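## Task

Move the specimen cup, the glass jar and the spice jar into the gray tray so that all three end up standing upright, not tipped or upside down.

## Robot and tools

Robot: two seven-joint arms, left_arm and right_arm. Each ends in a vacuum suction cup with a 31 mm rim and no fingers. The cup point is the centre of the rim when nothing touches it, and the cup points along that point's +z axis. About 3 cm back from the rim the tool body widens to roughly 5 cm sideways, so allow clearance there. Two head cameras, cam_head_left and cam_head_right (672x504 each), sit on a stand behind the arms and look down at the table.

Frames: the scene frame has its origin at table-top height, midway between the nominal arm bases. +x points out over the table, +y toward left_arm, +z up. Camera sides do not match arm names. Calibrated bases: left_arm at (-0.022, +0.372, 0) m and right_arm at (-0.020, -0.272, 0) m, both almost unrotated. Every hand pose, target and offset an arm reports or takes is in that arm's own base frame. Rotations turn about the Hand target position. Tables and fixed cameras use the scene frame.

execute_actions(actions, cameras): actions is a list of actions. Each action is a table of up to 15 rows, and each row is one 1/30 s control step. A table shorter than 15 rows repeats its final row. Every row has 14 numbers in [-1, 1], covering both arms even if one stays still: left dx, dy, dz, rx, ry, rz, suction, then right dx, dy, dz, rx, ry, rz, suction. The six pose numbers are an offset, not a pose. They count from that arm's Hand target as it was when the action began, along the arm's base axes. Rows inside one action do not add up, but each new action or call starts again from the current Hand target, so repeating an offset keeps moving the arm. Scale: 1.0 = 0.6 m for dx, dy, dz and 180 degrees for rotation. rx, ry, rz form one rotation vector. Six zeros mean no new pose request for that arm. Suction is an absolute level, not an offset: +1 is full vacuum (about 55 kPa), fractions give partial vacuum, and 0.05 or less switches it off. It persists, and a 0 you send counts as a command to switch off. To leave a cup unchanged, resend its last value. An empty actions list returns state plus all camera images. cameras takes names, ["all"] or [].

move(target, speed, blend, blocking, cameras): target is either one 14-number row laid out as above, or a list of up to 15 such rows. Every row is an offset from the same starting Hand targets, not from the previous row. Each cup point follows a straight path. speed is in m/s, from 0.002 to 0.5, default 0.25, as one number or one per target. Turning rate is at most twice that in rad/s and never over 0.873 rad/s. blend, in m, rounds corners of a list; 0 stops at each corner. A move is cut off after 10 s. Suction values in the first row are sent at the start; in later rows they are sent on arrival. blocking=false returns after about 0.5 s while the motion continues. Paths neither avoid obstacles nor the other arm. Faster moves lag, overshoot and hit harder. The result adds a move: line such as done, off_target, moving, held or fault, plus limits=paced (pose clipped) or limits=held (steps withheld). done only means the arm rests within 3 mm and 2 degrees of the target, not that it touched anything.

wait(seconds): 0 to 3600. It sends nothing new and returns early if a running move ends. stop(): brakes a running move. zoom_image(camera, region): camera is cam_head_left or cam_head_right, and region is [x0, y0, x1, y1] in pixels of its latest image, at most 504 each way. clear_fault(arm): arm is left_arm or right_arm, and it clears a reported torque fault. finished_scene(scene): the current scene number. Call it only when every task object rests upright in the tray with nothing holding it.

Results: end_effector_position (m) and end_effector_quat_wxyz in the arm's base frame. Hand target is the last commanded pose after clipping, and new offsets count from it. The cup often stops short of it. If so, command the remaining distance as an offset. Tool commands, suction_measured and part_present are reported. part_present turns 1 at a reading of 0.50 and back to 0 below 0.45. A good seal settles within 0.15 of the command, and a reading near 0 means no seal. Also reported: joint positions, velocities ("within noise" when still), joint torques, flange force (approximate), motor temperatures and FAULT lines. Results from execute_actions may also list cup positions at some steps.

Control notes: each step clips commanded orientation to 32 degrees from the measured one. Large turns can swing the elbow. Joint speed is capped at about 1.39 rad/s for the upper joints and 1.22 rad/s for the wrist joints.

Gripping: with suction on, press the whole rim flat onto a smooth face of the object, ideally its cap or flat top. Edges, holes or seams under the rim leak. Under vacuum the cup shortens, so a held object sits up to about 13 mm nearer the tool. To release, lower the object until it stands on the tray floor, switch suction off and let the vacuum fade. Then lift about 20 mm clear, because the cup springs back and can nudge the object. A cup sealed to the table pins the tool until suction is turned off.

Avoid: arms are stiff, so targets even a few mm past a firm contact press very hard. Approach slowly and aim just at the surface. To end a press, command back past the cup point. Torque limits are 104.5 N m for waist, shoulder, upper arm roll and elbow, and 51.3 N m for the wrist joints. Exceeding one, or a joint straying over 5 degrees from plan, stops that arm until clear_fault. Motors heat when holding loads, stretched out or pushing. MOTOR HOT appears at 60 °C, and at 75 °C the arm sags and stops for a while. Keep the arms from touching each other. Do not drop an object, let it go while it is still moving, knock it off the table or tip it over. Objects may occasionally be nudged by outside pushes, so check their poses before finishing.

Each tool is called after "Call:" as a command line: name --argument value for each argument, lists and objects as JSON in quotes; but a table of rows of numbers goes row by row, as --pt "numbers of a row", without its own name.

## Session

Call:
execute_actions --actions '[]'

Scene clock: 0.00 s.
left_arm: end_effector_position=(+0.5645, -0.0358, +0.1094) suction_measured=0.00 part_present=0 end_effector_quat_wxyz=(+0.037, +0.618, +0.721, +0.312) | right_arm: end_effector_position=(+0.6491, +0.1283, +0.3451) suction_measured=0.01 part_present=0 end_effector_quat_wxyz=(+0.103, +0.760, -0.537, +0.351)
Joint positions: left_arm=[0.281 0.757 -0.019 1.782 -1.188 0.563 -3.261] | right_arm=[-0.759 0.804 0.582 0.976 0.323 1.227 -1.686]
Joint velocities: within noise
Joint torques (N m): no reading
Motor temperatures (°C): left_arm=[36 31 30 32 41 45 44] | right_arm=[34 35 34 32 34 43 38]
Flange force (N): no reading
Hand target: left_arm +0.5645, -0.0358, +0.1094; +0.037, +0.618, +0.721, +0.312 | right_arm +0.6491, +0.1283, +0.3451; +0.103, +0.760, -0.537, +0.351
Tool commands: left_gripper/suction=+0.0 right_gripper/suction=+0.0

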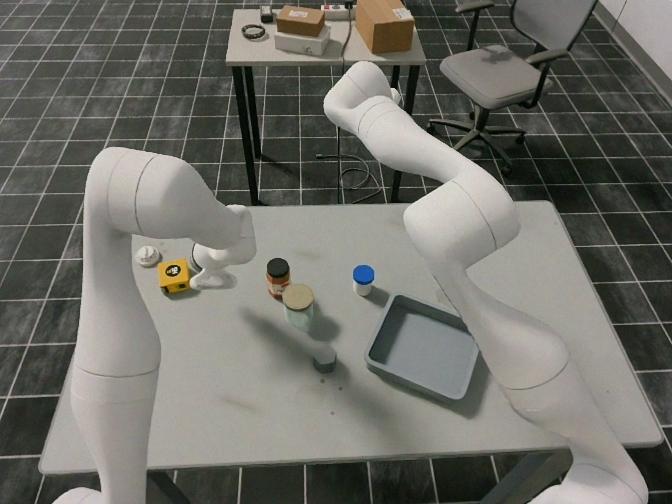

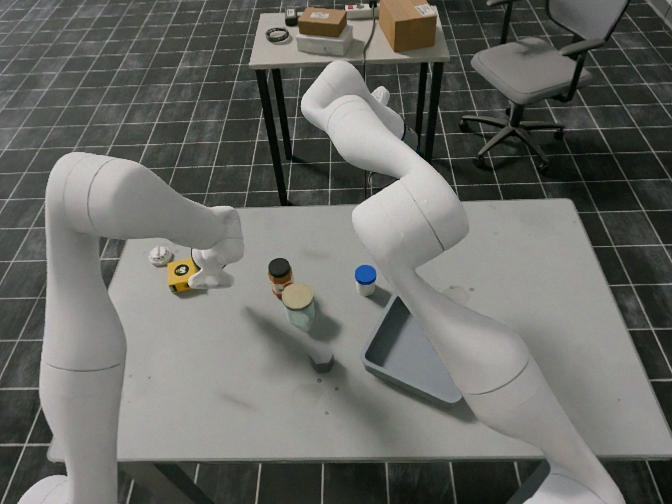

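Call:
zoom_image --camera "cam_head_right" --region '[250, 240, 400, 350]'

Call:
zoom_image --camera "cam_head_left" --region '[250, 240, 400, 350]'

Call:
move --pt "-0.1 0.1 0.25 0 0 0 0 -0.3 -0.1 0.0 0.1236 0.2106 0.2252 0" --pt "-0.5 0.3 0.33 0 0 0 0 -0.35 -0.2 0.0 0.1236 0.2106 0.2252 0" --blend '[0.05,0]' --speed 0.3 --cameras '["all"]'

Scaled by 3.360 from the camera's image (finer frame: 960x720).

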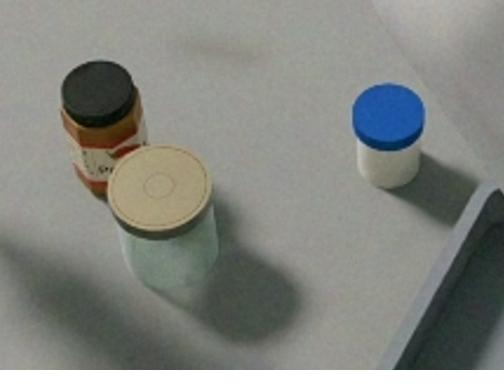

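Scaled by 3.360 from the camera's image (finer frame: 960x720).

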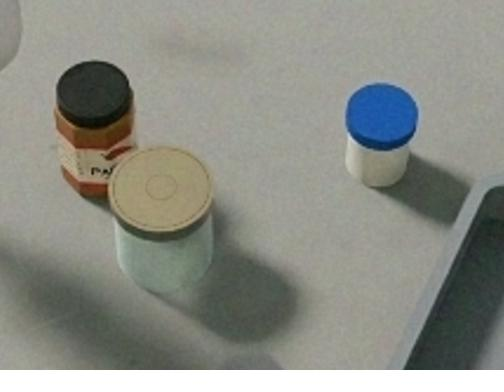

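Scene clock: 14.63 s.
left_arm: end_effector_position=(+0.2645, +0.1442, +0.3074) suction_measured=0.00 part_present=0 end_effector_quat_wxyz=(+0.037, +0.618, +0.721, +0.312) | right_arm: end_effector_position=(+0.4391, +0.0084, +0.3451) suction_measured=0.01 part_present=0 end_effector_quat_wxyz=(-0.001, +0.970, -0.241, -0.001)
Joint positions: left_arm=[-0.08 -0.301 -0.213 2.393 -0.656 0.544 -4.378] | right_arm=[-0.252 0.321 0.252 1.464 -0.083 1.368 -0.484]
Joint torques (N m): left_arm=[1.44 -1.82 -0.27 -6.28 -0.24 -0.4 -0.28] | right_arm=[-0.72 -12.47 0.79 -6.4 -0.24 -0.22 0.12]
Flange force (N): left_arm=[-5.8 1.0 2.5] | right_arm=[2.9 -0.5 -2.1]
Hand target: left_arm +0.2645, +0.1442, +0.3074; +0.037, +0.618, +0.721, +0.312 | right_arm +0.4391, +0.0084, +0.3451; -0.001, +0.970, -0.241, -0.001
Off the commanded pose: left_arm 0.000 m, 0 deg | right_arm 0.000 m, 0 deg.
move: done

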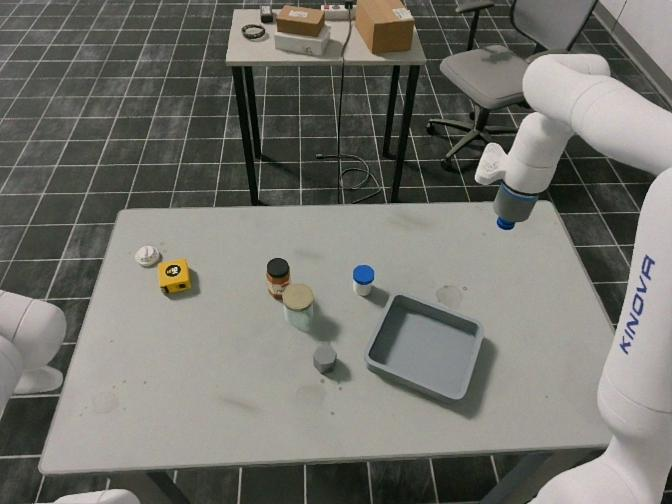

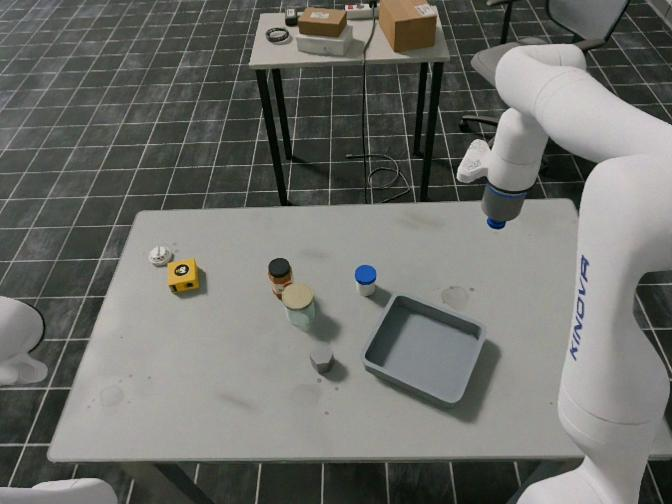

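Call:
move --target '[0,0,0,0,0,0,0,0.2015,0.3635,-0.430,0,0,0,1]' --cameras '["all"]'

Call:
zoom_image --camera "cam_head_right" --region '[320, 230, 410, 320]'

Call:
zoom_image --camera "cam_head_left" --region '[320, 230, 410, 320]'

Scene clock: 49.97 s.
left_arm: end_effector_position=(+0.2645, +0.1442, +0.3074) suction_measured=0.00 part_present=0 end_effector_quat_wxyz=(+0.037, +0.618, +0.721, +0.312) | right_arm: end_effector_position=(+0.5600, +0.2265, +0.0871) suction_measured=0.01 part_present=0 end_effector_quat_wxyz=(-0.001, +0.970, -0.241, -0.001)
Joint positions: left_arm=[-0.08 -0.301 -0.213 2.393 -0.656 0.544 -4.378] | right_arm=[-0.501 0.944 0.159 1.209 -0.156 1 -0.81]
Joint torques (N m): left_arm=[1.39 -1.88 -0.21 -6.3 -0.24 -0.43 -0.26] | right_arm=[-0.66 -20.7 1.33 -5.49 -0.22 -0.19 0.09]
Flange force (N): left_arm=[-5.4 1.1 2.5] | right_arm=[3.2 -2.2 -0.2]
Hand target: left_arm +0.2645, +0.1442, +0.3074; +0.037, +0.618, +0.721, +0.312 | right_arm +0.5600, +0.2264, +0.0870; -0.001, +0.970, -0.241, -0.001
Off the commanded pose: left_arm 0.000 m, 0 deg | right_arm 0.000 m, 0 deg.
move: done

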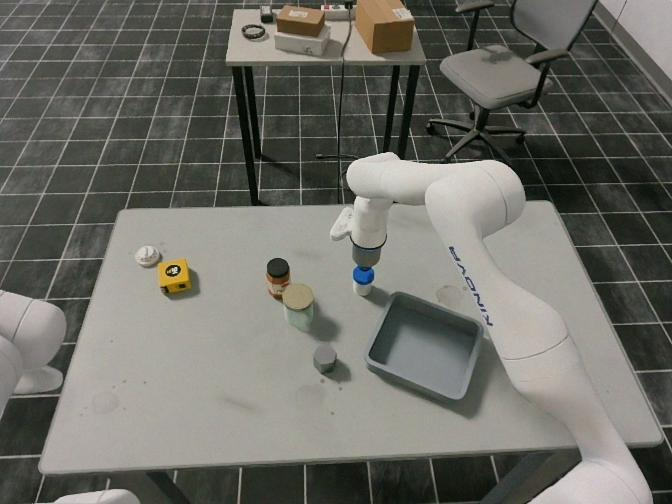

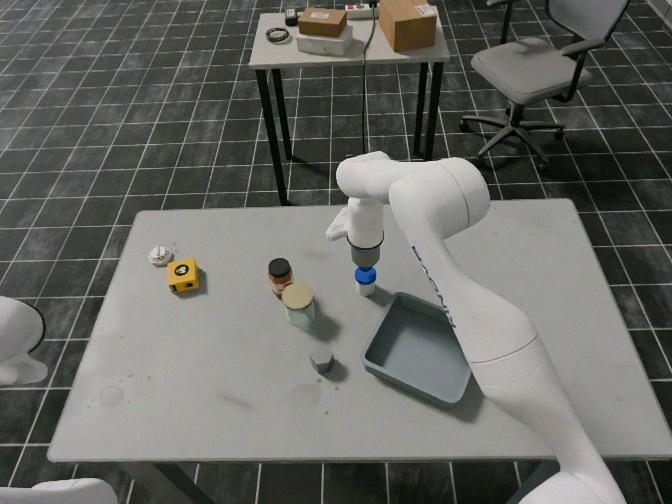

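Scaled by 5.600 from the camera's image (finer frame: 960x720).

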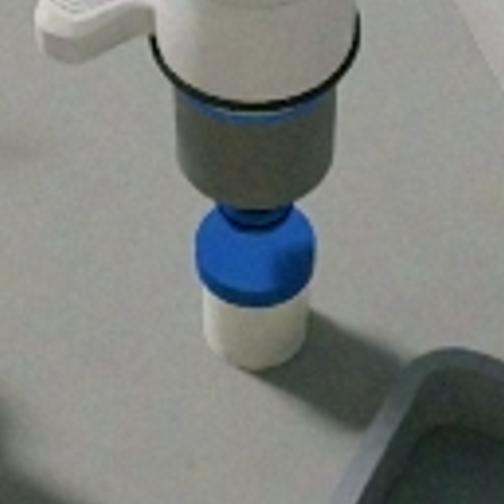

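Scaled by 5.600 from the camera's image (finer frame: 960x720).

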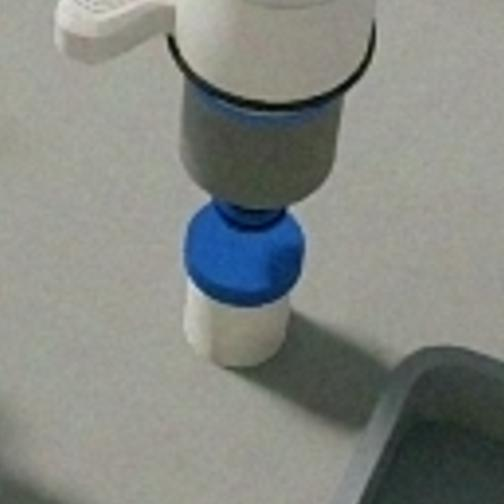

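Call:
move --target '[0,0,0,0,0,0,0,0,0.0017,-0.044,0,0,0,1]' --speed 0.05

Call:
wait --seconds 0.3

Scene clock: 61.00 s.
left_arm: end_effector_position=(+0.2645, +0.1442, +0.3074) suction_measured=0.00 part_present=0 end_effector_quat_wxyz=(+0.037, +0.618, +0.721, +0.312) | right_arm: end_effector_position=(+0.5600, +0.2274, +0.0607) suction_measured=0.23 part_present=0 end_effector_quat_wxyz=(-0.001, +0.970, -0.241, -0.001)
Joint positions: left_arm=[-0.08 -0.301 -0.213 2.393 -0.656 0.544 -4.378] | right_arm=[-0.501 0.982 0.154 1.221 -0.161 0.95 -0.808]
Joint torques (N m): left_arm=[1.48 -1.89 -0.26 -6.23 -0.27 -0.4 -0.26] | right_arm=[-0.71 -21.07 1.35 -5.33 -0.2 -0.22 0.11]
Flange force (N): left_arm=[-5.6 1.2 2.6] | right_arm=[3.4 -2.3 0.2]
Hand target: left_arm +0.2645, +0.1442, +0.3074; +0.037, +0.618, +0.721, +0.312 | right_arm +0.5600, +0.2275, +0.0606; -0.001, +0.970, -0.241, -0.001
Off the commanded pose: left_arm 0.000 m, 0 deg | right_arm 0.000 m, 0 deg.
move: done

Scene clock: 61.30 s.
left_arm: end_effector_position=(+0.2645, +0.1442, +0.3074) suction_measured=0.00 part_present=0 end_effector_quat_wxyz=(+0.037, +0.618, +0.721, +0.312) | right_arm: end_effector_position=(+0.5600, +0.2274, +0.0606) suction_measured=0.64 part_present=1 end_effector_quat_wxyz=(-0.001, +0.970, -0.241, -0.001)
Joint positions: left_arm=[-0.08 -0.301 -0.213 2.393 -0.656 0.544 -4.378] | right_arm=[-0.501 0.982 0.154 1.221 -0.161 0.95 -0.808]
Joint torques (N m): left_arm=[1.46 -1.9 -0.25 -6.33 -0.3 -0.37 -0.23] | right_arm=[-0.77 -21 1.29 -5.25 -0.22 -0.22 0.12]
Flange force (N): left_arm=[-5.4 1.0 2.8] | right_arm=[3.5 -2.4 0.1]
Hand target: left_arm +0.2645, +0.1442, +0.3074; +0.037, +0.618, +0.721, +0.312 | right_arm +0.5600, +0.2274, +0.0606; -0.001, +0.970, -0.241, -0.001
Tool commands: left_gripper/suction=+0.0 right_gripper/suction=+1.0
Off the commanded pose: left_arm 0.000 m, 0 deg | right_arm 0.000 m, 0 deg.
wait: 0.30 s; at rest by 0.17 s

Call:
move --pt "0 0 0 0 0 0 0 0 0 0.16 0 0 0 1" --pt "0 0 0 0 0 0 0 -0.271 -0.289 0.16 0 0 0 1" --pt "0 0 0 0 0 0 0 -0.271 -0.289 0.03 0 0 0 1" --pt "0 0 0 0 0 0 0 -0.271 -0.289 -0.0108 0 0 0 1" --speed '[0.15,0.3,0.15,0.04]' --blend '[0.03,0.03,0.01,0]' --cameras '["cam_head_left","cam_head_right"]'

Call:
move --target '[0,0,0,0,0,0,0,0,0,-0.0025,0,0,0,1]' --speed 0.03

Scene clock: 74.00 s.
left_arm: end_effector_position=(+0.2645, +0.1442, +0.3074) suction_measured=0.00 part_present=0 end_effector_quat_wxyz=(+0.037, +0.618, +0.721, +0.312) | right_arm: end_effector_position=(+0.3974, +0.0540, +0.0542) suction_measured=0.99 part_present=1 end_effector_quat_wxyz=(-0.001, +0.970, -0.241, -0.001)
Joint positions: left_arm=[-0.08 -0.301 -0.213 2.393 -0.656 0.544 -4.378] | right_arm=[-0.284 0.68 0.125 2.017 -0.184 0.456 -0.508]
Joint torques (N m): left_arm=[1.52 -1.91 -0.33 -6.23 -0.31 -0.37 -0.24] | right_arm=[-0.72 -14.52 0.9 -2.54 -0.17 -0.21 0.16]
Flange force (N): left_arm=[-5.8 1.3 2.7] | right_arm=[3.2 -0.1 0.3]
Hand target: left_arm +0.2645, +0.1442, +0.3074; +0.037, +0.618, +0.721, +0.312 | right_arm +0.3974, +0.0540, +0.0542; -0.001, +0.970, -0.241, -0.001
Off the commanded pose: left_arm 0.000 m, 0 deg | right_arm 0.000 m, 0 deg.
move: done

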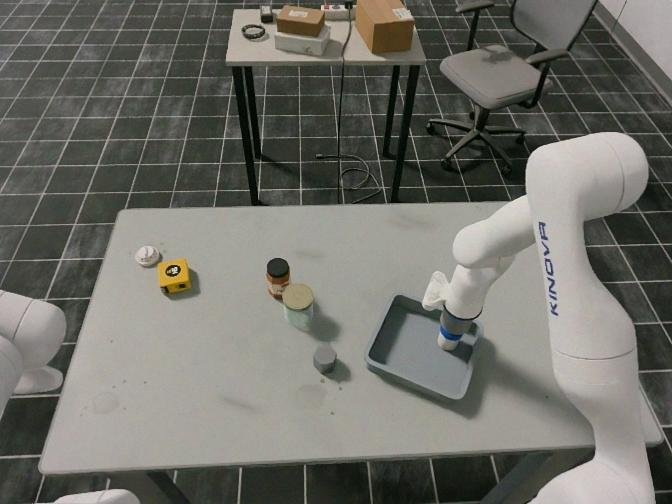

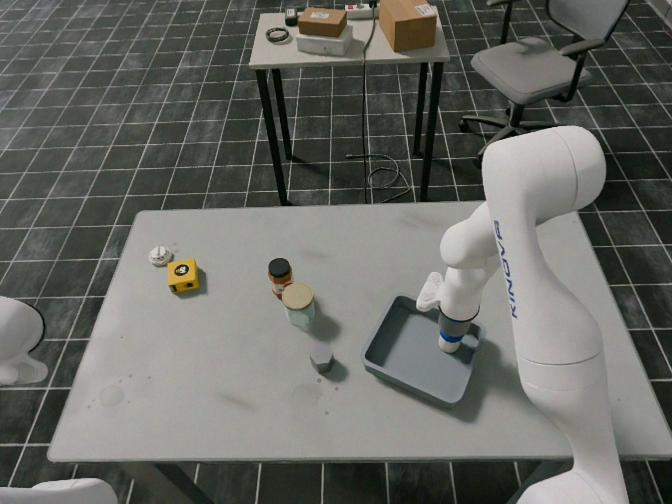

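Scene clock: 74.50 s.
left_arm: end_effector_position=(+0.2645, +0.1442, +0.3074) suction_measured=0.00 part_present=0 end_effector_quat_wxyz=(+0.037, +0.618, +0.721, +0.312) | right_arm: end_effector_position=(+0.3974, +0.0541, +0.0527) suction_measured=0.96 part_present=1 end_effector_quat_wxyz=(-0.001, +0.970, -0.241, -0.001)
Joint positions: left_arm=[-0.08 -0.301 -0.213 2.393 -0.656 0.544 -4.378] | right_arm=[-0.283 0.683 0.124 2.017 -0.185 0.452 -0.507]
Joint torques (N m): left_arm=[1.49 -1.89 -0.16 -6.27 -0.27 -0.36 -0.24] | right_arm=[-0.74 -14.57 0.86 -2.53 -0.2 -0.22 0.07]
Flange force (N): left_arm=[-5.1 1.1 2.9] | right_arm=[3.3 0.1 0.3]
Hand target: left_arm +0.2645, +0.1442, +0.3074; +0.037, +0.618, +0.721, +0.312 | right_arm +0.3974, +0.0541, +0.0527; -0.001, +0.970, -0.241, -0.001
Off the commanded pose: left_arm 0.000 m, 0 deg | right_arm 0.000 m, 0 deg.
move: done

Call:
move --target '[0,0,0,0,0,0,0,0,0,-0.0025,0,0,0,1]' --speed 0.03

Call:
move --target '[0,0,0,0,0,0,0,0,0,-0.0025,0,0,0,1]' --speed 0.03

Scene clock: 78.77 s.
left_arm: end_effector_position=(+0.2645, +0.1442, +0.3074) suction_measured=0.00 part_present=0 end_effector_quat_wxyz=(+0.037, +0.618, +0.721, +0.312) | right_arm: end_effector_position=(+0.3974, +0.0541, +0.0512) suction_measured=0.96 part_present=1 end_effector_quat_wxyz=(-0.001, +0.970, -0.241, -0.001)
Joint positions: left_arm=[-0.08 -0.301 -0.213 2.393 -0.656 0.544 -4.378] | right_arm=[-0.282 0.687 0.122 2.018 -0.186 0.448 -0.507]
Joint torques (N m): left_arm=[1.52 -1.86 -0.34 -6.28 -0.27 -0.45 -0.23] | right_arm=[-0.74 -14.62 0.89 -2.52 -0.16 -0.22 0.15]
Flange force (N): left_arm=[-5.9 1.1 2.3] | right_arm=[3.2 -0.1 0.4]
Hand target: left_arm +0.2645, +0.1442, +0.3074; +0.037, +0.618, +0.721, +0.312 | right_arm +0.3974, +0.0541, +0.0512; -0.001, +0.970, -0.241, -0.001
Off the commanded pose: left_arm 0.000 m, 0 deg | right_arm 0.000 m, 0 deg.
move: done

Scene clock: 79.27 s.
left_arm: end_effector_position=(+0.2645, +0.1442, +0.3074) suction_measured=0.00 part_present=0 end_effector_quat_wxyz=(+0.037, +0.618, +0.721, +0.312) | right_arm: end_effector_position=(+0.3974, +0.0541, +0.0497) suction_measured=1.00 part_present=1 end_effector_quat_wxyz=(-0.001, +0.970, -0.241, -0.001)
Joint positions: left_arm=[-0.08 -0.301 -0.213 2.393 -0.656 0.544 -4.378] | right_arm=[-0.281 0.69 0.121 2.019 -0.187 0.443 -0.506]
Joint torques (N m): left_arm=[1.46 -1.88 -0.27 -6.2 -0.27 -0.44 -0.26] | right_arm=[-0.28 -10.46 1 -2.14 -0.09 -0.8 0.14]
Flange force (N): left_arm=[-5.6 1.4 2.3] | right_arm=[0.6 0.4 -11.3]
Hand target: left_arm +0.2645, +0.1442, +0.3074; +0.037, +0.618, +0.721, +0.312 | right_arm +0.3974, +0.0541, +0.0497; -0.001, +0.970, -0.241, -0.001
Off the commanded pose: left_arm 0.000 m, 0 deg | right_arm 0.000 m, 0 deg.
move: done

Call:
move --target '[0,0,0,0,0,0,0,0,0,0.0005,0,0,0,0]' --speed 0.03

Call:
wait --seconds 0.2

Call:
move --pt "0 0 0 0 0 0 0 0 0 0.05 0 0 0 0" --pt "0 0 0 0 0 0 0 0 0 0.2 0 0 0 0" --pt "0 0 0 0 0 0 0 0.156 0.545 0.2 0 0 0 0" --pt "0 0 0 0 0 0 0 0.156 0.545 0.0875 0 0 0 0" --speed '[0.1,0.2,0.35,0.15]' --blend '[0.005,0.05,0.05,0]' --cameras '["all"]'

Call:
zoom_image --camera "cam_head_right" --region '[250, 250, 340, 340]'

Call:
zoom_image --camera "cam_head_left" --region '[250, 250, 340, 340]'

Scene clock: 88.00 s.
left_arm: end_effector_position=(+0.2645, +0.1442, +0.3074) suction_measured=0.00 part_present=0 end_effector_quat_wxyz=(+0.037, +0.618, +0.721, +0.312) | right_arm: end_effector_position=(+0.3974, +0.0540, +0.0500) suction_measured=0.01 part_present=0 end_effector_quat_wxyz=(-0.001, +0.970, -0.241, -0.001)
Joint positions: left_arm=[-0.08 -0.301 -0.213 2.393 -0.656 0.544 -4.378] | right_arm=[-0.281 0.69 0.122 2.018 -0.186 0.444 -0.506]
Joint torques (N m): left_arm=[1.51 -1.89 -0.23 -6.29 -0.27 -0.38 -0.24] | right_arm=[-0.48 -10.2 0.89 -1.81 -0.11 -0.63 0.08]
Flange force (N): left_arm=[-5.4 1.0 2.8] | right_arm=[1.3 0.6 -11.5]
Hand target: left_arm +0.2645, +0.1442, +0.3074; +0.037, +0.618, +0.721, +0.312 | right_arm +0.3974, +0.0540, +0.0500; -0.001, +0.970, -0.241, -0.001
Off the commanded pose: left_arm 0.000 m, 0 deg | right_arm 0.000 m, 0 deg.
move: done

Scene clock: 88.20 s.
left_arm: end_effector_position=(+0.2645, +0.1442, +0.3074) suction_measured=0.00 part_present=0 end_effector_quat_wxyz=(+0.037, +0.618, +0.721, +0.312) | right_arm: end_effector_position=(+0.3974, +0.0541, +0.0500) suction_measured=0.01 part_present=0 end_effector_quat_wxyz=(-0.001, +0.970, -0.241, -0.001)
Joint positions: left_arm=[-0.08 -0.301 -0.213 2.393 -0.656 0.544 -4.378] | right_arm=[-0.281 0.69 0.122 2.018 -0.186 0.444 -0.506]
Joint torques (N m): left_arm=[1.45 -1.9 -0.26 -6.25 -0.26 -0.39 -0.23] | right_arm=[-0.4 -10.26 0.93 -1.75 -0.16 -0.65 0.13]
Flange force (N): left_arm=[-5.4 1.2 2.7] | right_arm=[1.5 0.2 -11.4]
Hand target: left_arm +0.2645, +0.1442, +0.3074; +0.037, +0.618, +0.721, +0.312 | right_arm +0.3974, +0.0541, +0.0500; -0.001, +0.970, -0.241, -0.001
Tool commands: left_gripper/suction=+0.0 right_gripper/suction=+0.0
Off the commanded pose: left_arm 0.000 m, 0 deg | right_arm 0.000 m, 0 deg.
wait: 0.20 s; at rest by 0.17 s

Scene clock: 90.83 s.
left_arm: end_effector_position=(+0.2645, +0.1442, +0.3074) suction_measured=0.00 part_present=0 end_effector_quat_wxyz=(+0.037, +0.618, +0.721, +0.312) | right_arm: end_effector_position=(+0.4910, +0.3811, +0.1025) suction_measured=0.01 part_present=0 end_effector_quat_wxyz=(-0.001, +0.970, -0.241, -0.001)
Joint positions: left_arm=[-0.08 -0.301 -0.213 2.393 -0.656 0.544 -4.378] | right_arm=[-0.764 0.961 0.144 1.11 -0.137 1.078 -1.104]
Joint torques (N m): left_arm=[1.48 -1.91 -0.19 -6.24 -0.25 -0.4 -0.26] | right_arm=[-0.72 -21.28 1.29 -5.69 -0.18 -0.23 0.15]
Flange force (N): left_arm=[-5.3 1.2 2.8] | right_arm=[2.9 -4.0 -0.3]
Hand target: left_arm +0.2645, +0.1442, +0.3074; +0.037, +0.618, +0.721, +0.312 | right_arm +0.4910, +0.3811, +0.1025; -0.001, +0.970, -0.241, -0.001
Off the commanded pose: left_arm 0.000 m, 0 deg | right_arm 0.000 m, 0 deg.
move: done; blend cut to 0.045 m at target 2, 0.0337 m at target 3

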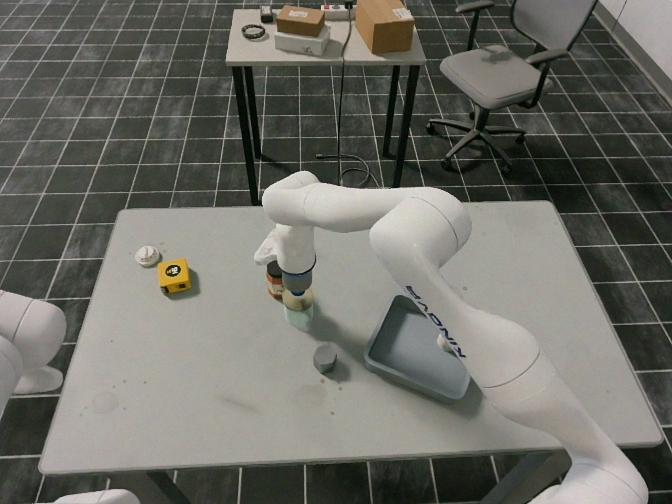

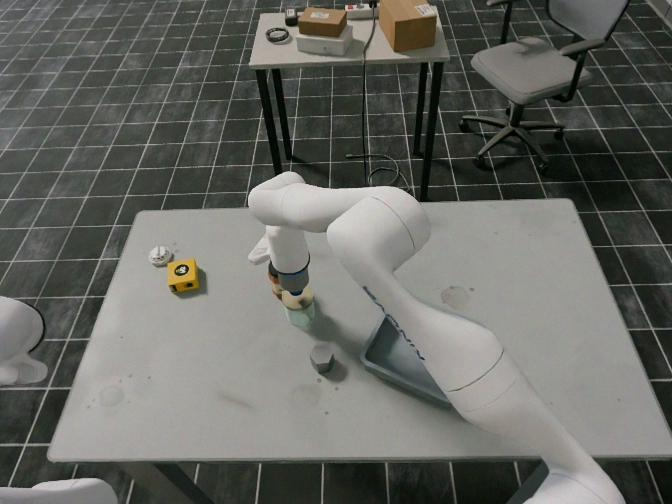

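Scaled by 5.600 from the camera's image (finer frame: 960x720).

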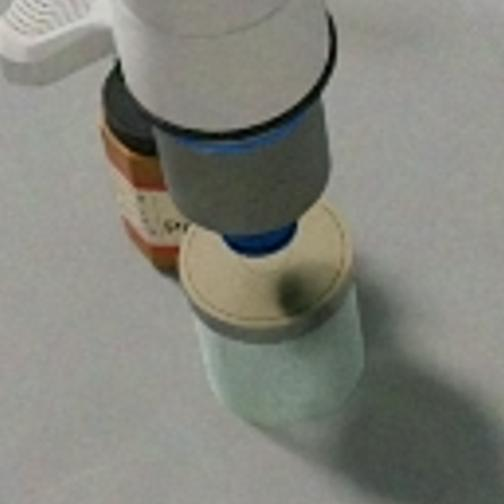

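Scaled by 5.600 from the camera's image (finer frame: 960x720).

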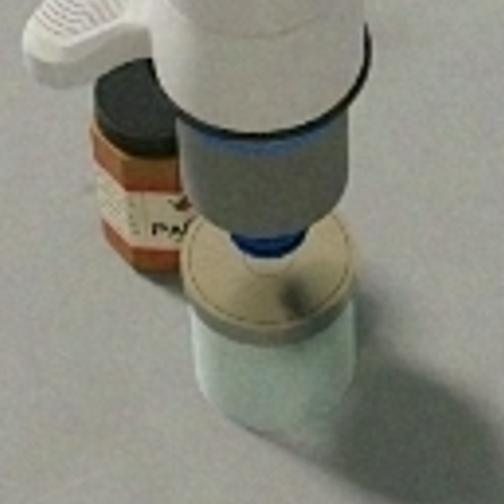

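Call:
move --target '[0,0,0,0,0,0,0,0,-0.002,-0.038,0,0,0,1]' --speed 0.05

Call:
wait --seconds 0.5

Scene clock: 96.67 s.
left_arm: end_effector_position=(+0.2645, +0.1442, +0.3074) suction_measured=0.00 part_present=0 end_effector_quat_wxyz=(+0.037, +0.618, +0.721, +0.312) | right_arm: end_effector_position=(+0.4910, +0.3798, +0.0797) suction_measured=0.01 part_present=0 end_effector_quat_wxyz=(-0.001, +0.970, -0.241, -0.001)
Joint positions: left_arm=[-0.08 -0.301 -0.213 2.393 -0.656 0.544 -4.378] | right_arm=[-0.761 0.989 0.14 1.13 -0.14 1.031 -1.1]
Joint torques (N m): left_arm=[1.4 -1.86 -0.33 -6.28 -0.27 -0.4 -0.24] | right_arm=[-0.7 -21.43 1.24 -5.55 -0.21 -0.21 0.14]
Flange force (N): left_arm=[-5.8 1.1 2.4] | right_arm=[2.8 -3.8 -0.1]
Hand target: left_arm +0.2645, +0.1442, +0.3074; +0.037, +0.618, +0.721, +0.312 | right_arm +0.4910, +0.3798, +0.0797; -0.001, +0.970, -0.241, -0.001
Off the commanded pose: left_arm 0.000 m, 0 deg | right_arm 0.000 m, 0 deg.
move: done

Scene clock: 97.17 s.
left_arm: end_effector_position=(+0.2645, +0.1442, +0.3074) suction_measured=0.00 part_present=0 end_effector_quat_wxyz=(+0.037, +0.618, +0.721, +0.312) | right_arm: end_effector_position=(+0.4910, +0.3798, +0.0797) suction_measured=0.01 part_present=0 end_effector_quat_wxyz=(-0.001, +0.970, -0.241, -0.001)
Joint positions: left_arm=[-0.08 -0.301 -0.213 2.393 -0.656 0.544 -4.378] | right_arm=[-0.761 0.989 0.14 1.13 -0.14 1.031 -1.1]
Joint torques (N m): left_arm=[1.51 -1.91 -0.25 -6.24 -0.26 -0.41 -0.25] | right_arm=[-0.79 -21.34 1.21 -5.5 -0.18 -0.23 0.13]
Flange force (N): left_arm=[-5.6 1.2 2.7] | right_arm=[3.0 -3.9 -0.3]
Hand target: left_arm +0.2645, +0.1442, +0.3074; +0.037, +0.618, +0.721, +0.312 | right_arm +0.4910, +0.3798, +0.0797; -0.001, +0.970, -0.241, -0.001
Tool commands: left_gripper/suction=+0.0 right_gripper/suction=+1.0
Off the commanded pose: left_arm 0.000 m, 0 deg | right_arm 0.000 m, 0 deg.
wait: 0.50 s; at rest by 0.17 s

Creep down with short steps.

Call:
move --target '[0,0,0,0,0,0,0,0,0,-0.005,0,0,0,1]' --speed 0.02

Call:
move --target '[0,0,0,0,0,0,0,0,0,-0.004,0,0,0,1]' --speed 0.02

Call:
wait --seconds 0.3

Scene clock: 104.70 s.
left_arm: end_effector_position=(+0.2645, +0.1442, +0.3074) suction_measured=0.00 part_present=0 end_effector_quat_wxyz=(+0.037, +0.618, +0.721, +0.312) | right_arm: end_effector_position=(+0.4910, +0.3798, +0.0766) suction_measured=0.49 part_present=0 end_effector_quat_wxyz=(-0.001, +0.970, -0.241, -0.001)
Joint positions: left_arm=[-0.08 -0.301 -0.213 2.393 -0.656 0.544 -4.378] | right_arm=[-0.761 0.993 0.14 1.132 -0.14 1.025 -1.099]
Joint torques (N m): left_arm=[1.43 -1.87 -0.3 -6.27 -0.26 -0.39 -0.28] | right_arm=[-0.77 -22.41 1.26 -5.96 -0.23 -0.21 0.07]
Flange force (N): left_arm=[-5.9 1.1 2.6] | right_arm=[2.9 -3.6 1.5]
Hand target: left_arm +0.2645, +0.1442, +0.3074; +0.037, +0.618, +0.721, +0.312 | right_arm +0.4910, +0.3798, +0.0767; -0.001, +0.970, -0.241, -0.001
Off the commanded pose: left_arm 0.000 m, 0 deg | right_arm 0.000 m, 0 deg.
move: done

Scene clock: 105.20 s.
left_arm: end_effector_position=(+0.2645, +0.1442, +0.3074) suction_measured=0.00 part_present=0 end_effector_quat_wxyz=(+0.037, +0.618, +0.721, +0.312) | right_arm: end_effector_position=(+0.4910, +0.3798, +0.0743) suction_measured=0.94 part_present=1 end_effector_quat_wxyz=(-0.001, +0.970, -0.241, -0.001)
Joint positions: left_arm=[-0.08 -0.301 -0.213 2.393 -0.656 0.544 -4.378] | right_arm=[-0.761 0.996 0.14 1.133 -0.14 1.02 -1.099]
Joint torques (N m): left_arm=[1.45 -1.92 -0.3 -6.18 -0.27 -0.38 -0.24] | right_arm=[-0.71 -22.45 1.37 -5.98 -0.26 -0.23 0.09]
Flange force (N): left_arm=[-5.7 1.5 2.6] | right_arm=[2.8 -3.6 1.6]
Hand target: left_arm +0.2645, +0.1442, +0.3074; +0.037, +0.618, +0.721, +0.312 | right_arm +0.4910, +0.3798, +0.0743; -0.001, +0.970, -0.241, -0.001
Off the commanded pose: left_arm 0.000 m, 0 deg | right_arm 0.000 m, 0 deg.
move: done

Scene clock: 105.50 s.
left_arm: end_effector_position=(+0.2645, +0.1442, +0.3074) suction_measured=0.00 part_present=0 end_effector_quat_wxyz=(+0.037, +0.618, +0.721, +0.312) | right_arm: end_effector_position=(+0.4910, +0.3798, +0.0743) suction_measured=1.00 part_present=1 end_effector_quat_wxyz=(-0.001, +0.970, -0.241, -0.001)
Joint positions: left_arm=[-0.08 -0.301 -0.213 2.393 -0.656 0.544 -4.378] | right_arm=[-0.761 0.996 0.14 1.133 -0.14 1.02 -1.099]
Joint torques (N m): left_arm=[1.45 -1.89 -0.25 -6.29 -0.26 -0.36 -0.23] | right_arm=[-0.71 -22.38 1.28 -5.95 -0.25 -0.24 0.09]
Flange force (N): left_arm=[-5.4 1.1 2.8] | right_arm=[2.8 -3.7 1.4]
Hand target: left_arm +0.2645, +0.1442, +0.3074; +0.037, +0.618, +0.721, +0.312 | right_arm +0.4910, +0.3798, +0.0743; -0.001, +0.970, -0.241, -0.001
Tool commands: left_gripper/suction=+0.0 right_gripper/suction=+1.0
Off the commanded pose: left_arm 0.000 m, 0 deg | right_arm 0.000 m, 0 deg.
wait: 0.30 s; at rest by 0.17 s

Call:
move --pt "0 0 0 0 0 0 0 0 0 0.17 0 0 0 1" --pt "0 0 0 0 0 0 0 -0.15 -0.3947 0.17 0 0 0 1" --pt "0 0 0 0 0 0 0 -0.15 -0.3947 0.03 0 0 0 1" --pt "0 0 0 0 0 0 0 -0.15 -0.3947 -0.0047 0 0 0 1" --speed '[0.15,0.3,0.15,0.04]' --blend '[0.03,0.03,0.01,0]' --cameras '["cam_head_left","cam_head_right"]'

Call:
move --target '[0,0,0,0,0,0,0,0,0,-0.003,0,0,0,1]' --speed 0.03

Call:
zoom_image --camera "cam_head_left" --region '[350, 270, 510, 410]'

Scene clock: 119.30 s.
left_arm: end_effector_position=(+0.2645, +0.1442, +0.3074) suction_measured=0.00 part_present=0 end_effector_quat_wxyz=(+0.037, +0.618, +0.721, +0.312) | right_arm: end_effector_position=(+0.4010, +0.1430, +0.0714) suction_measured=0.98 part_present=1 end_effector_quat_wxyz=(-0.001, +0.970, -0.241, -0.001)
Joint positions: left_arm=[-0.08 -0.301 -0.213 2.393 -0.656 0.544 -4.378] | right_arm=[-0.489 0.671 0.13 1.926 -0.158 0.554 -0.74]
Joint torques (N m): left_arm=[1.46 -1.86 -0.28 -6.29 -0.27 -0.45 -0.28] | right_arm=[-0.76 -15.61 0.87 -3.44 -0.21 -0.2 0.13]
Flange force (N): left_arm=[-5.8 1.1 2.4] | right_arm=[3.0 -0.8 1.4]
Hand target: left_arm +0.2645, +0.1442, +0.3074; +0.037, +0.618, +0.721, +0.312 | right_arm +0.4010, +0.1430, +0.0714; -0.001, +0.970, -0.241, -0.001
Off the commanded pose: left_arm 0.000 m, 0 deg | right_arm 0.000 m, 0 deg.
move: done

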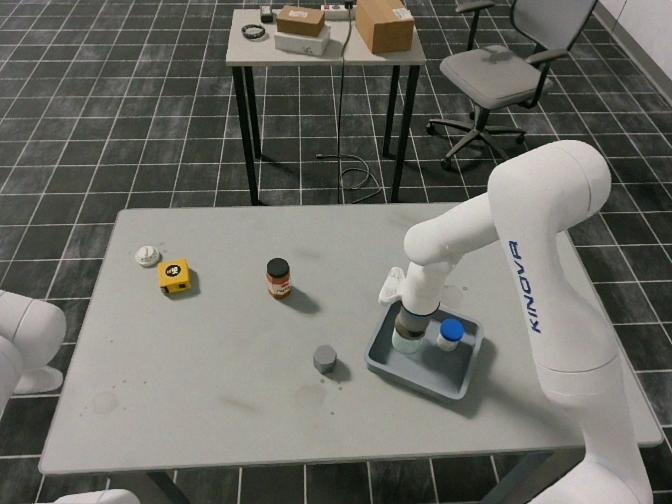

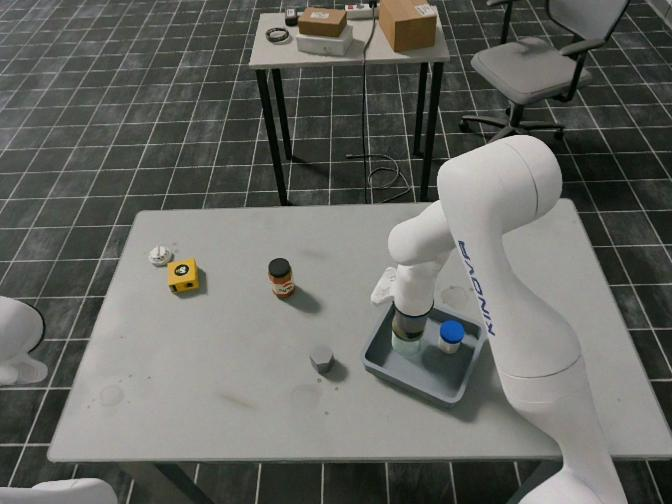

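Scene clock: 119.80 s.
left_arm: end_effector_position=(+0.2645, +0.1442, +0.3074) suction_measured=0.00 part_present=0 end_effector_quat_wxyz=(+0.037, +0.618, +0.721, +0.312) | right_arm: end_effector_position=(+0.4010, +0.1430, +0.0696) suction_measured=1.00 part_present=1 end_effector_quat_wxyz=(-0.001, +0.970, -0.241, -0.001)
Joint positions: left_arm=[-0.08 -0.301 -0.213 2.393 -0.656 0.544 -4.378] | right_arm=[-0.488 0.675 0.129 1.927 -0.159 0.549 -0.739]
Joint torques (N m): left_arm=[1.46 -1.93 -0.29 -6.3 -0.27 -0.38 -0.27] | right_arm=[-0.76 -15.63 0.91 -3.39 -0.19 -0.2 0.1]
Flange force (N): left_arm=[-5.9 1.1 2.9] | right_arm=[3.1 -0.8 1.5]
Hand target: left_arm +0.2645, +0.1442, +0.3074; +0.037, +0.618, +0.721, +0.312 | right_arm +0.4010, +0.1430, +0.0696; -0.001, +0.970, -0.241, -0.001
Off the commanded pose: left_arm 0.000 m, 0 deg | right_arm 0.000 m, 0 deg.
move: done

Scaled by 3.150 from the camera's image (finer frame: 960x720).
This view is cut from an older image: the scene may have changed since it was taken.

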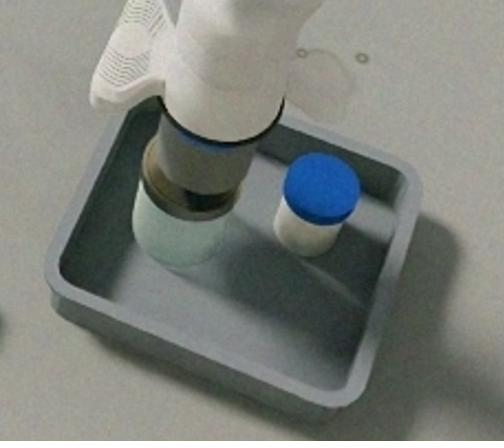

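Call:
move --target '[0,0,0,0,0,0,0,0,0,-0.003,0,0,0,1]' --speed 0.03

Call:
move --target '[0,0,0,0,0,0,0,0,0,-0.002,0,0,0,1]' --speed 0.03

Scene clock: 123.97 s.
left_arm: end_effector_position=(+0.2645, +0.1442, +0.3074) suction_measured=0.00 part_present=0 end_effector_quat_wxyz=(+0.037, +0.618, +0.721, +0.312) | right_arm: end_effector_position=(+0.4010, +0.1430, +0.0678) suction_measured=0.99 part_present=1 end_effector_quat_wxyz=(-0.001, +0.970, -0.241, -0.001)
Joint positions: left_arm=[-0.08 -0.301 -0.213 2.393 -0.656 0.544 -4.378] | right_arm=[-0.488 0.679 0.128 1.928 -0.16 0.544 -0.739]
Joint torques (N m): left_arm=[1.52 -1.86 -0.25 -6.25 -0.29 -0.37 -0.24] | right_arm=[-0.77 -15.72 0.99 -3.38 -0.12 -0.25 0.15]
Flange force (N): left_arm=[-5.4 1.1 2.7] | right_arm=[3.1 -0.9 1.6]
Hand target: left_arm +0.2645, +0.1442, +0.3074; +0.037, +0.618, +0.721, +0.312 | right_arm +0.4010, +0.1430, +0.0678; -0.001, +0.970, -0.241, -0.001
Off the commanded pose: left_arm 0.000 m, 0 deg | right_arm 0.000 m, 0 deg.
move: done

Scene clock: 124.47 s.
left_arm: end_effector_position=(+0.2645, +0.1442, +0.3074) suction_measured=0.00 part_present=0 end_effector_quat_wxyz=(+0.037, +0.618, +0.721, +0.312) | right_arm: end_effector_position=(+0.4010, +0.1430, +0.0666) suction_measured=0.99 part_present=1 end_effector_quat_wxyz=(-0.001, +0.970, -0.241, -0.001)
Joint positions: left_arm=[-0.08 -0.301 -0.213 2.393 -0.656 0.544 -4.378] | right_arm=[-0.487 0.682 0.127 1.928 -0.16 0.541 -0.738]
Joint torques (N m): left_arm=[1.55 -1.92 -0.27 -6.25 -0.27 -0.41 -0.21] | right_arm=[-0.19 -8.49 1.16 -3.1 -0.06 -1.66 0.09]
Flange force (N): left_arm=[-5.5 1.2 2.7] | right_arm=[-1.7 2.5 -18.0]
Hand target: left_arm +0.2645, +0.1442, +0.3074; +0.037, +0.618, +0.721, +0.312 | right_arm +0.4010, +0.1430, +0.0666; -0.001, +0.970, -0.241, -0.001
Off the commanded pose: left_arm 0.000 m, 0 deg | right_arm 0.000 m, 0 deg.
move: done

Call:
move --target '[0,0,0,0,0,0,0,0,0,0.0005,0,0,0,0]' --speed 0.03

Call:
wait --seconds 0.2

Call:
move --pt "0 0 0 0 0 0 0 0 0 0.05 0 0 0 0" --pt "0 0 0 0 0 0 0 0 0 0.17 0 0 0 0" --pt "0 0 0 0 0 0 0 0.275 0.4683 0.17 0 0 0 0" --pt "0 0 0 0 0 0 0 0.275 0.4683 0.063 0 0 0 0" --speed '[0.1,0.2,0.35,0.15]' --blend '[0.005,0.05,0.05,0]' --cameras '["all"]'

Call:
zoom_image --camera "cam_head_right" --region '[235, 225, 325, 315]'

Call:
zoom_image --camera "cam_head_left" --region '[235, 225, 325, 315]'

Scene clock: 132.07 s.
left_arm: end_effector_position=(+0.2645, +0.1442, +0.3074) suction_measured=0.00 part_present=0 end_effector_quat_wxyz=(+0.037, +0.618, +0.721, +0.312) | right_arm: end_effector_position=(+0.4010, +0.1430, +0.0669) suction_measured=0.01 part_present=0 end_effector_quat_wxyz=(-0.001, +0.970, -0.241, -0.001)
Joint positions: left_arm=[-0.08 -0.301 -0.213 2.393 -0.656 0.544 -4.378] | right_arm=[-0.487 0.681 0.127 1.928 -0.16 0.542 -0.738]
Joint torques (N m): left_arm=[1.46 -1.92 -0.31 -6.24 -0.23 -0.38 -0.23] | right_arm=[-0.27 -8.09 0.89 -3.13 -0.07 -1.69 0.11]
Flange force (N): left_arm=[-5.8 1.2 2.8] | right_arm=[-1.9 2.9 -19.1]
Hand target: left_arm +0.2645, +0.1442, +0.3074; +0.037, +0.618, +0.721, +0.312 | right_arm +0.4010, +0.1430, +0.0669; -0.001, +0.970, -0.241, -0.001
Off the commanded pose: left_arm 0.000 m, 0 deg | right_arm 0.000 m, 0 deg.
move: done

Scene clock: 132.27 s.
left_arm: end_effector_position=(+0.2645, +0.1442, +0.3074) suction_measured=0.00 part_present=0 end_effector_quat_wxyz=(+0.037, +0.618, +0.721, +0.312) | right_arm: end_effector_position=(+0.4010, +0.1430, +0.0669) suction_measured=0.01 part_present=0 end_effector_quat_wxyz=(-0.001, +0.970, -0.241, -0.001)
Joint positions: left_arm=[-0.08 -0.301 -0.213 2.393 -0.656 0.544 -4.378] | right_arm=[-0.487 0.681 0.127 1.928 -0.16 0.542 -0.738]
Joint torques (N m): left_arm=[1.45 -1.79 -0.28 -6.32 -0.25 -0.43 -0.24] | right_arm=[-0.23 -8.22 1 -3.1 -0.09 -1.69 0.12]
Flange force (N): left_arm=[-5.6 0.9 2.3] | right_arm=[-1.8 2.7 -18.7]
Hand target: left_arm +0.2645, +0.1442, +0.3074; +0.037, +0.618, +0.721, +0.312 | right_arm +0.4010, +0.1430, +0.0669; -0.001, +0.970, -0.241, -0.001
Tool commands: left_gripper/suction=+0.0 right_gripper/suction=+0.0
Off the commanded pose: left_arm 0.000 m, 0 deg | right_arm 0.000 m, 0 deg.
wait: 0.20 s; at rest by 0.17 s

Scene clock: 135.00 s.
left_arm: end_effector_position=(+0.2645, +0.1442, +0.3074) suction_measured=0.00 part_present=0 end_effector_quat_wxyz=(+0.037, +0.618, +0.721, +0.312) | right_arm: end_effector_position=(+0.5660, +0.4240, +0.1047) suction_measured=0.01 part_present=0 end_effector_quat_wxyz=(-0.001, +0.970, -0.241, -0.001)
Joint positions: left_arm=[-0.08 -0.301 -0.213 2.393 -0.656 0.544 -4.378] | right_arm=[-0.71 1.227 0.155 0.5 -0.15 1.42 -1.122]
Joint torques (N m): left_arm=[1.48 -1.84 -0.26 -6.23 -0.25 -0.41 -0.23] | right_arm=[-0.67 -24.35 0.98 -6.54 -0.19 -0.23 0.11]
Flange force (N): left_arm=[-5.5 1.2 2.4] | right_arm=no reading
Hand target: left_arm +0.2645, +0.1442, +0.3074; +0.037, +0.618, +0.721, +0.312 | right_arm +0.5660, +0.4240, +0.1047; -0.001, +0.970, -0.241, -0.001
Off the commanded pose: left_arm 0.000 m, 0 deg | right_arm 0.000 m, 0 deg.
move: done; blend cut to 0.036 m at target 2, 0.0321 m at target 3

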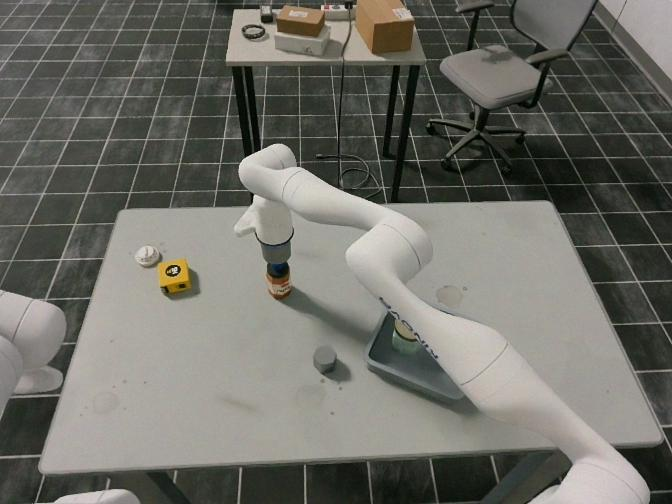

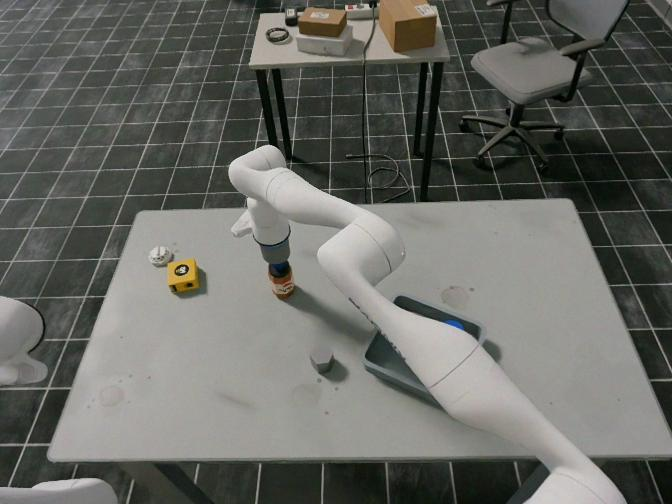

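Scaled by 5.600 from the camera's image (finer frame: 960x720).

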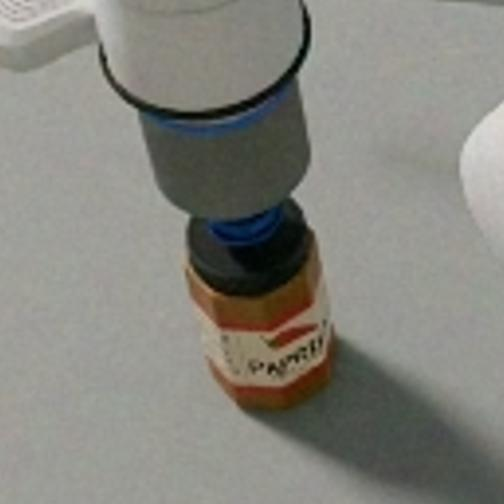

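Scaled by 5.600 from the camera's image (finer frame: 960x720).

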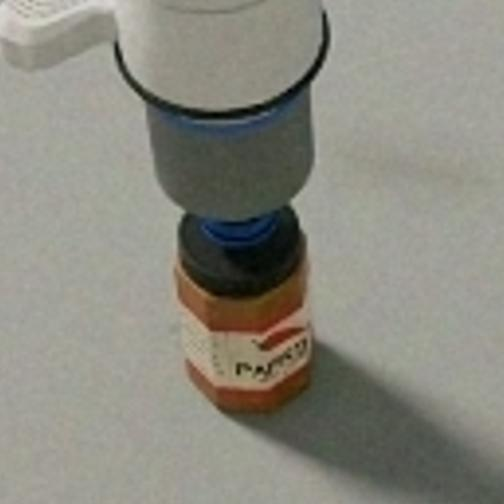

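Call:
move --target '[0,0,0,0,0,0,0,0,0,-0.015,0,0,0,1]' --speed 0.05 --cameras '["all"]'

Call:
zoom_image --camera "cam_head_right" --region '[250, 240, 310, 300]'

Call:
zoom_image --camera "cam_head_left" --region '[250, 240, 310, 300]'

Scene clock: 144.37 s.
left_arm: end_effector_position=(+0.2645, +0.1442, +0.3074) suction_measured=0.00 part_present=0 end_effector_quat_wxyz=(+0.037, +0.618, +0.721, +0.312) | right_arm: end_effector_position=(+0.5660, +0.4240, +0.0957) suction_measured=0.01 part_present=0 end_effector_quat_wxyz=(-0.001, +0.970, -0.241, -0.001)
Joint positions: left_arm=[-0.08 -0.301 -0.213 2.393 -0.656 0.544 -4.378] | right_arm=[-0.71 1.234 0.154 0.513 -0.15 1.4 -1.121]
Joint torques (N m): left_arm=[1.49 -1.83 -0.28 -6.33 -0.25 -0.39 -0.24] | right_arm=[-0.75 -24.34 1 -6.55 -0.24 -0.25 0.09]
Flange force (N): left_arm=[-5.7 0.8 2.6] | right_arm=no reading
Hand target: left_arm +0.2645, +0.1442, +0.3074; +0.037, +0.618, +0.721, +0.312 | right_arm +0.5660, +0.4240, +0.0957; -0.001, +0.970, -0.241, -0.001
Off the commanded pose: left_arm 0.000 m, 0 deg | right_arm 0.000 m, 0 deg.
move: done

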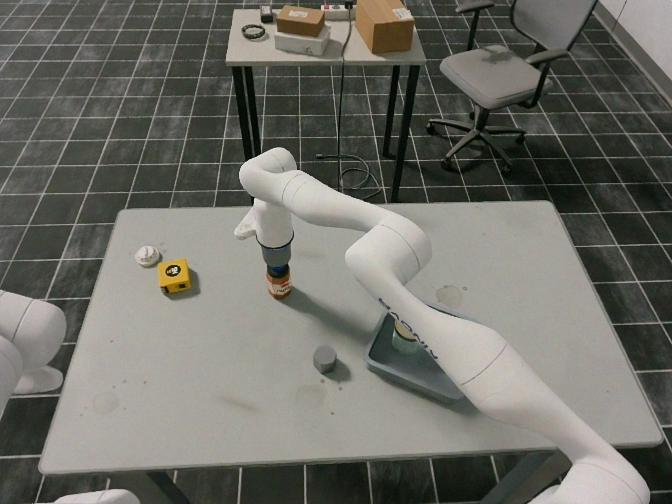

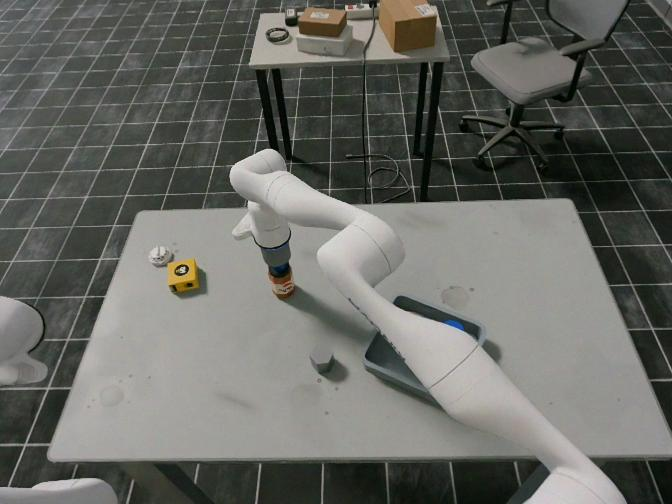

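Scaled by 8.400 from the camera's image (finer frame: 960x720).

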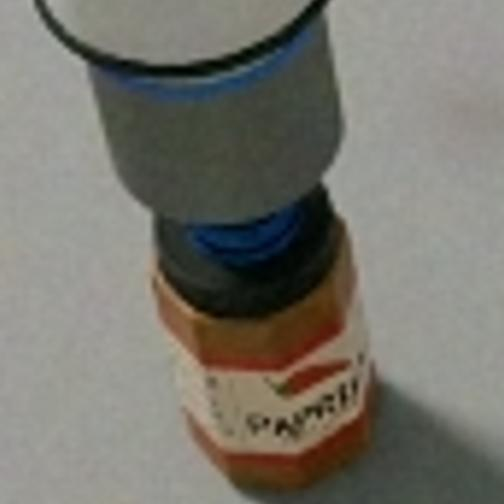

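Scaled by 8.400 from the camera's image (finer frame: 960x720).

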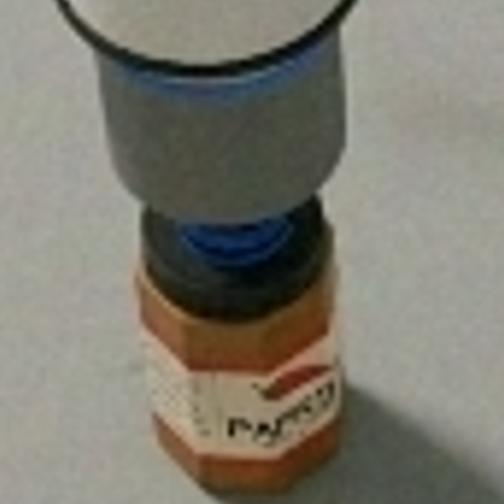

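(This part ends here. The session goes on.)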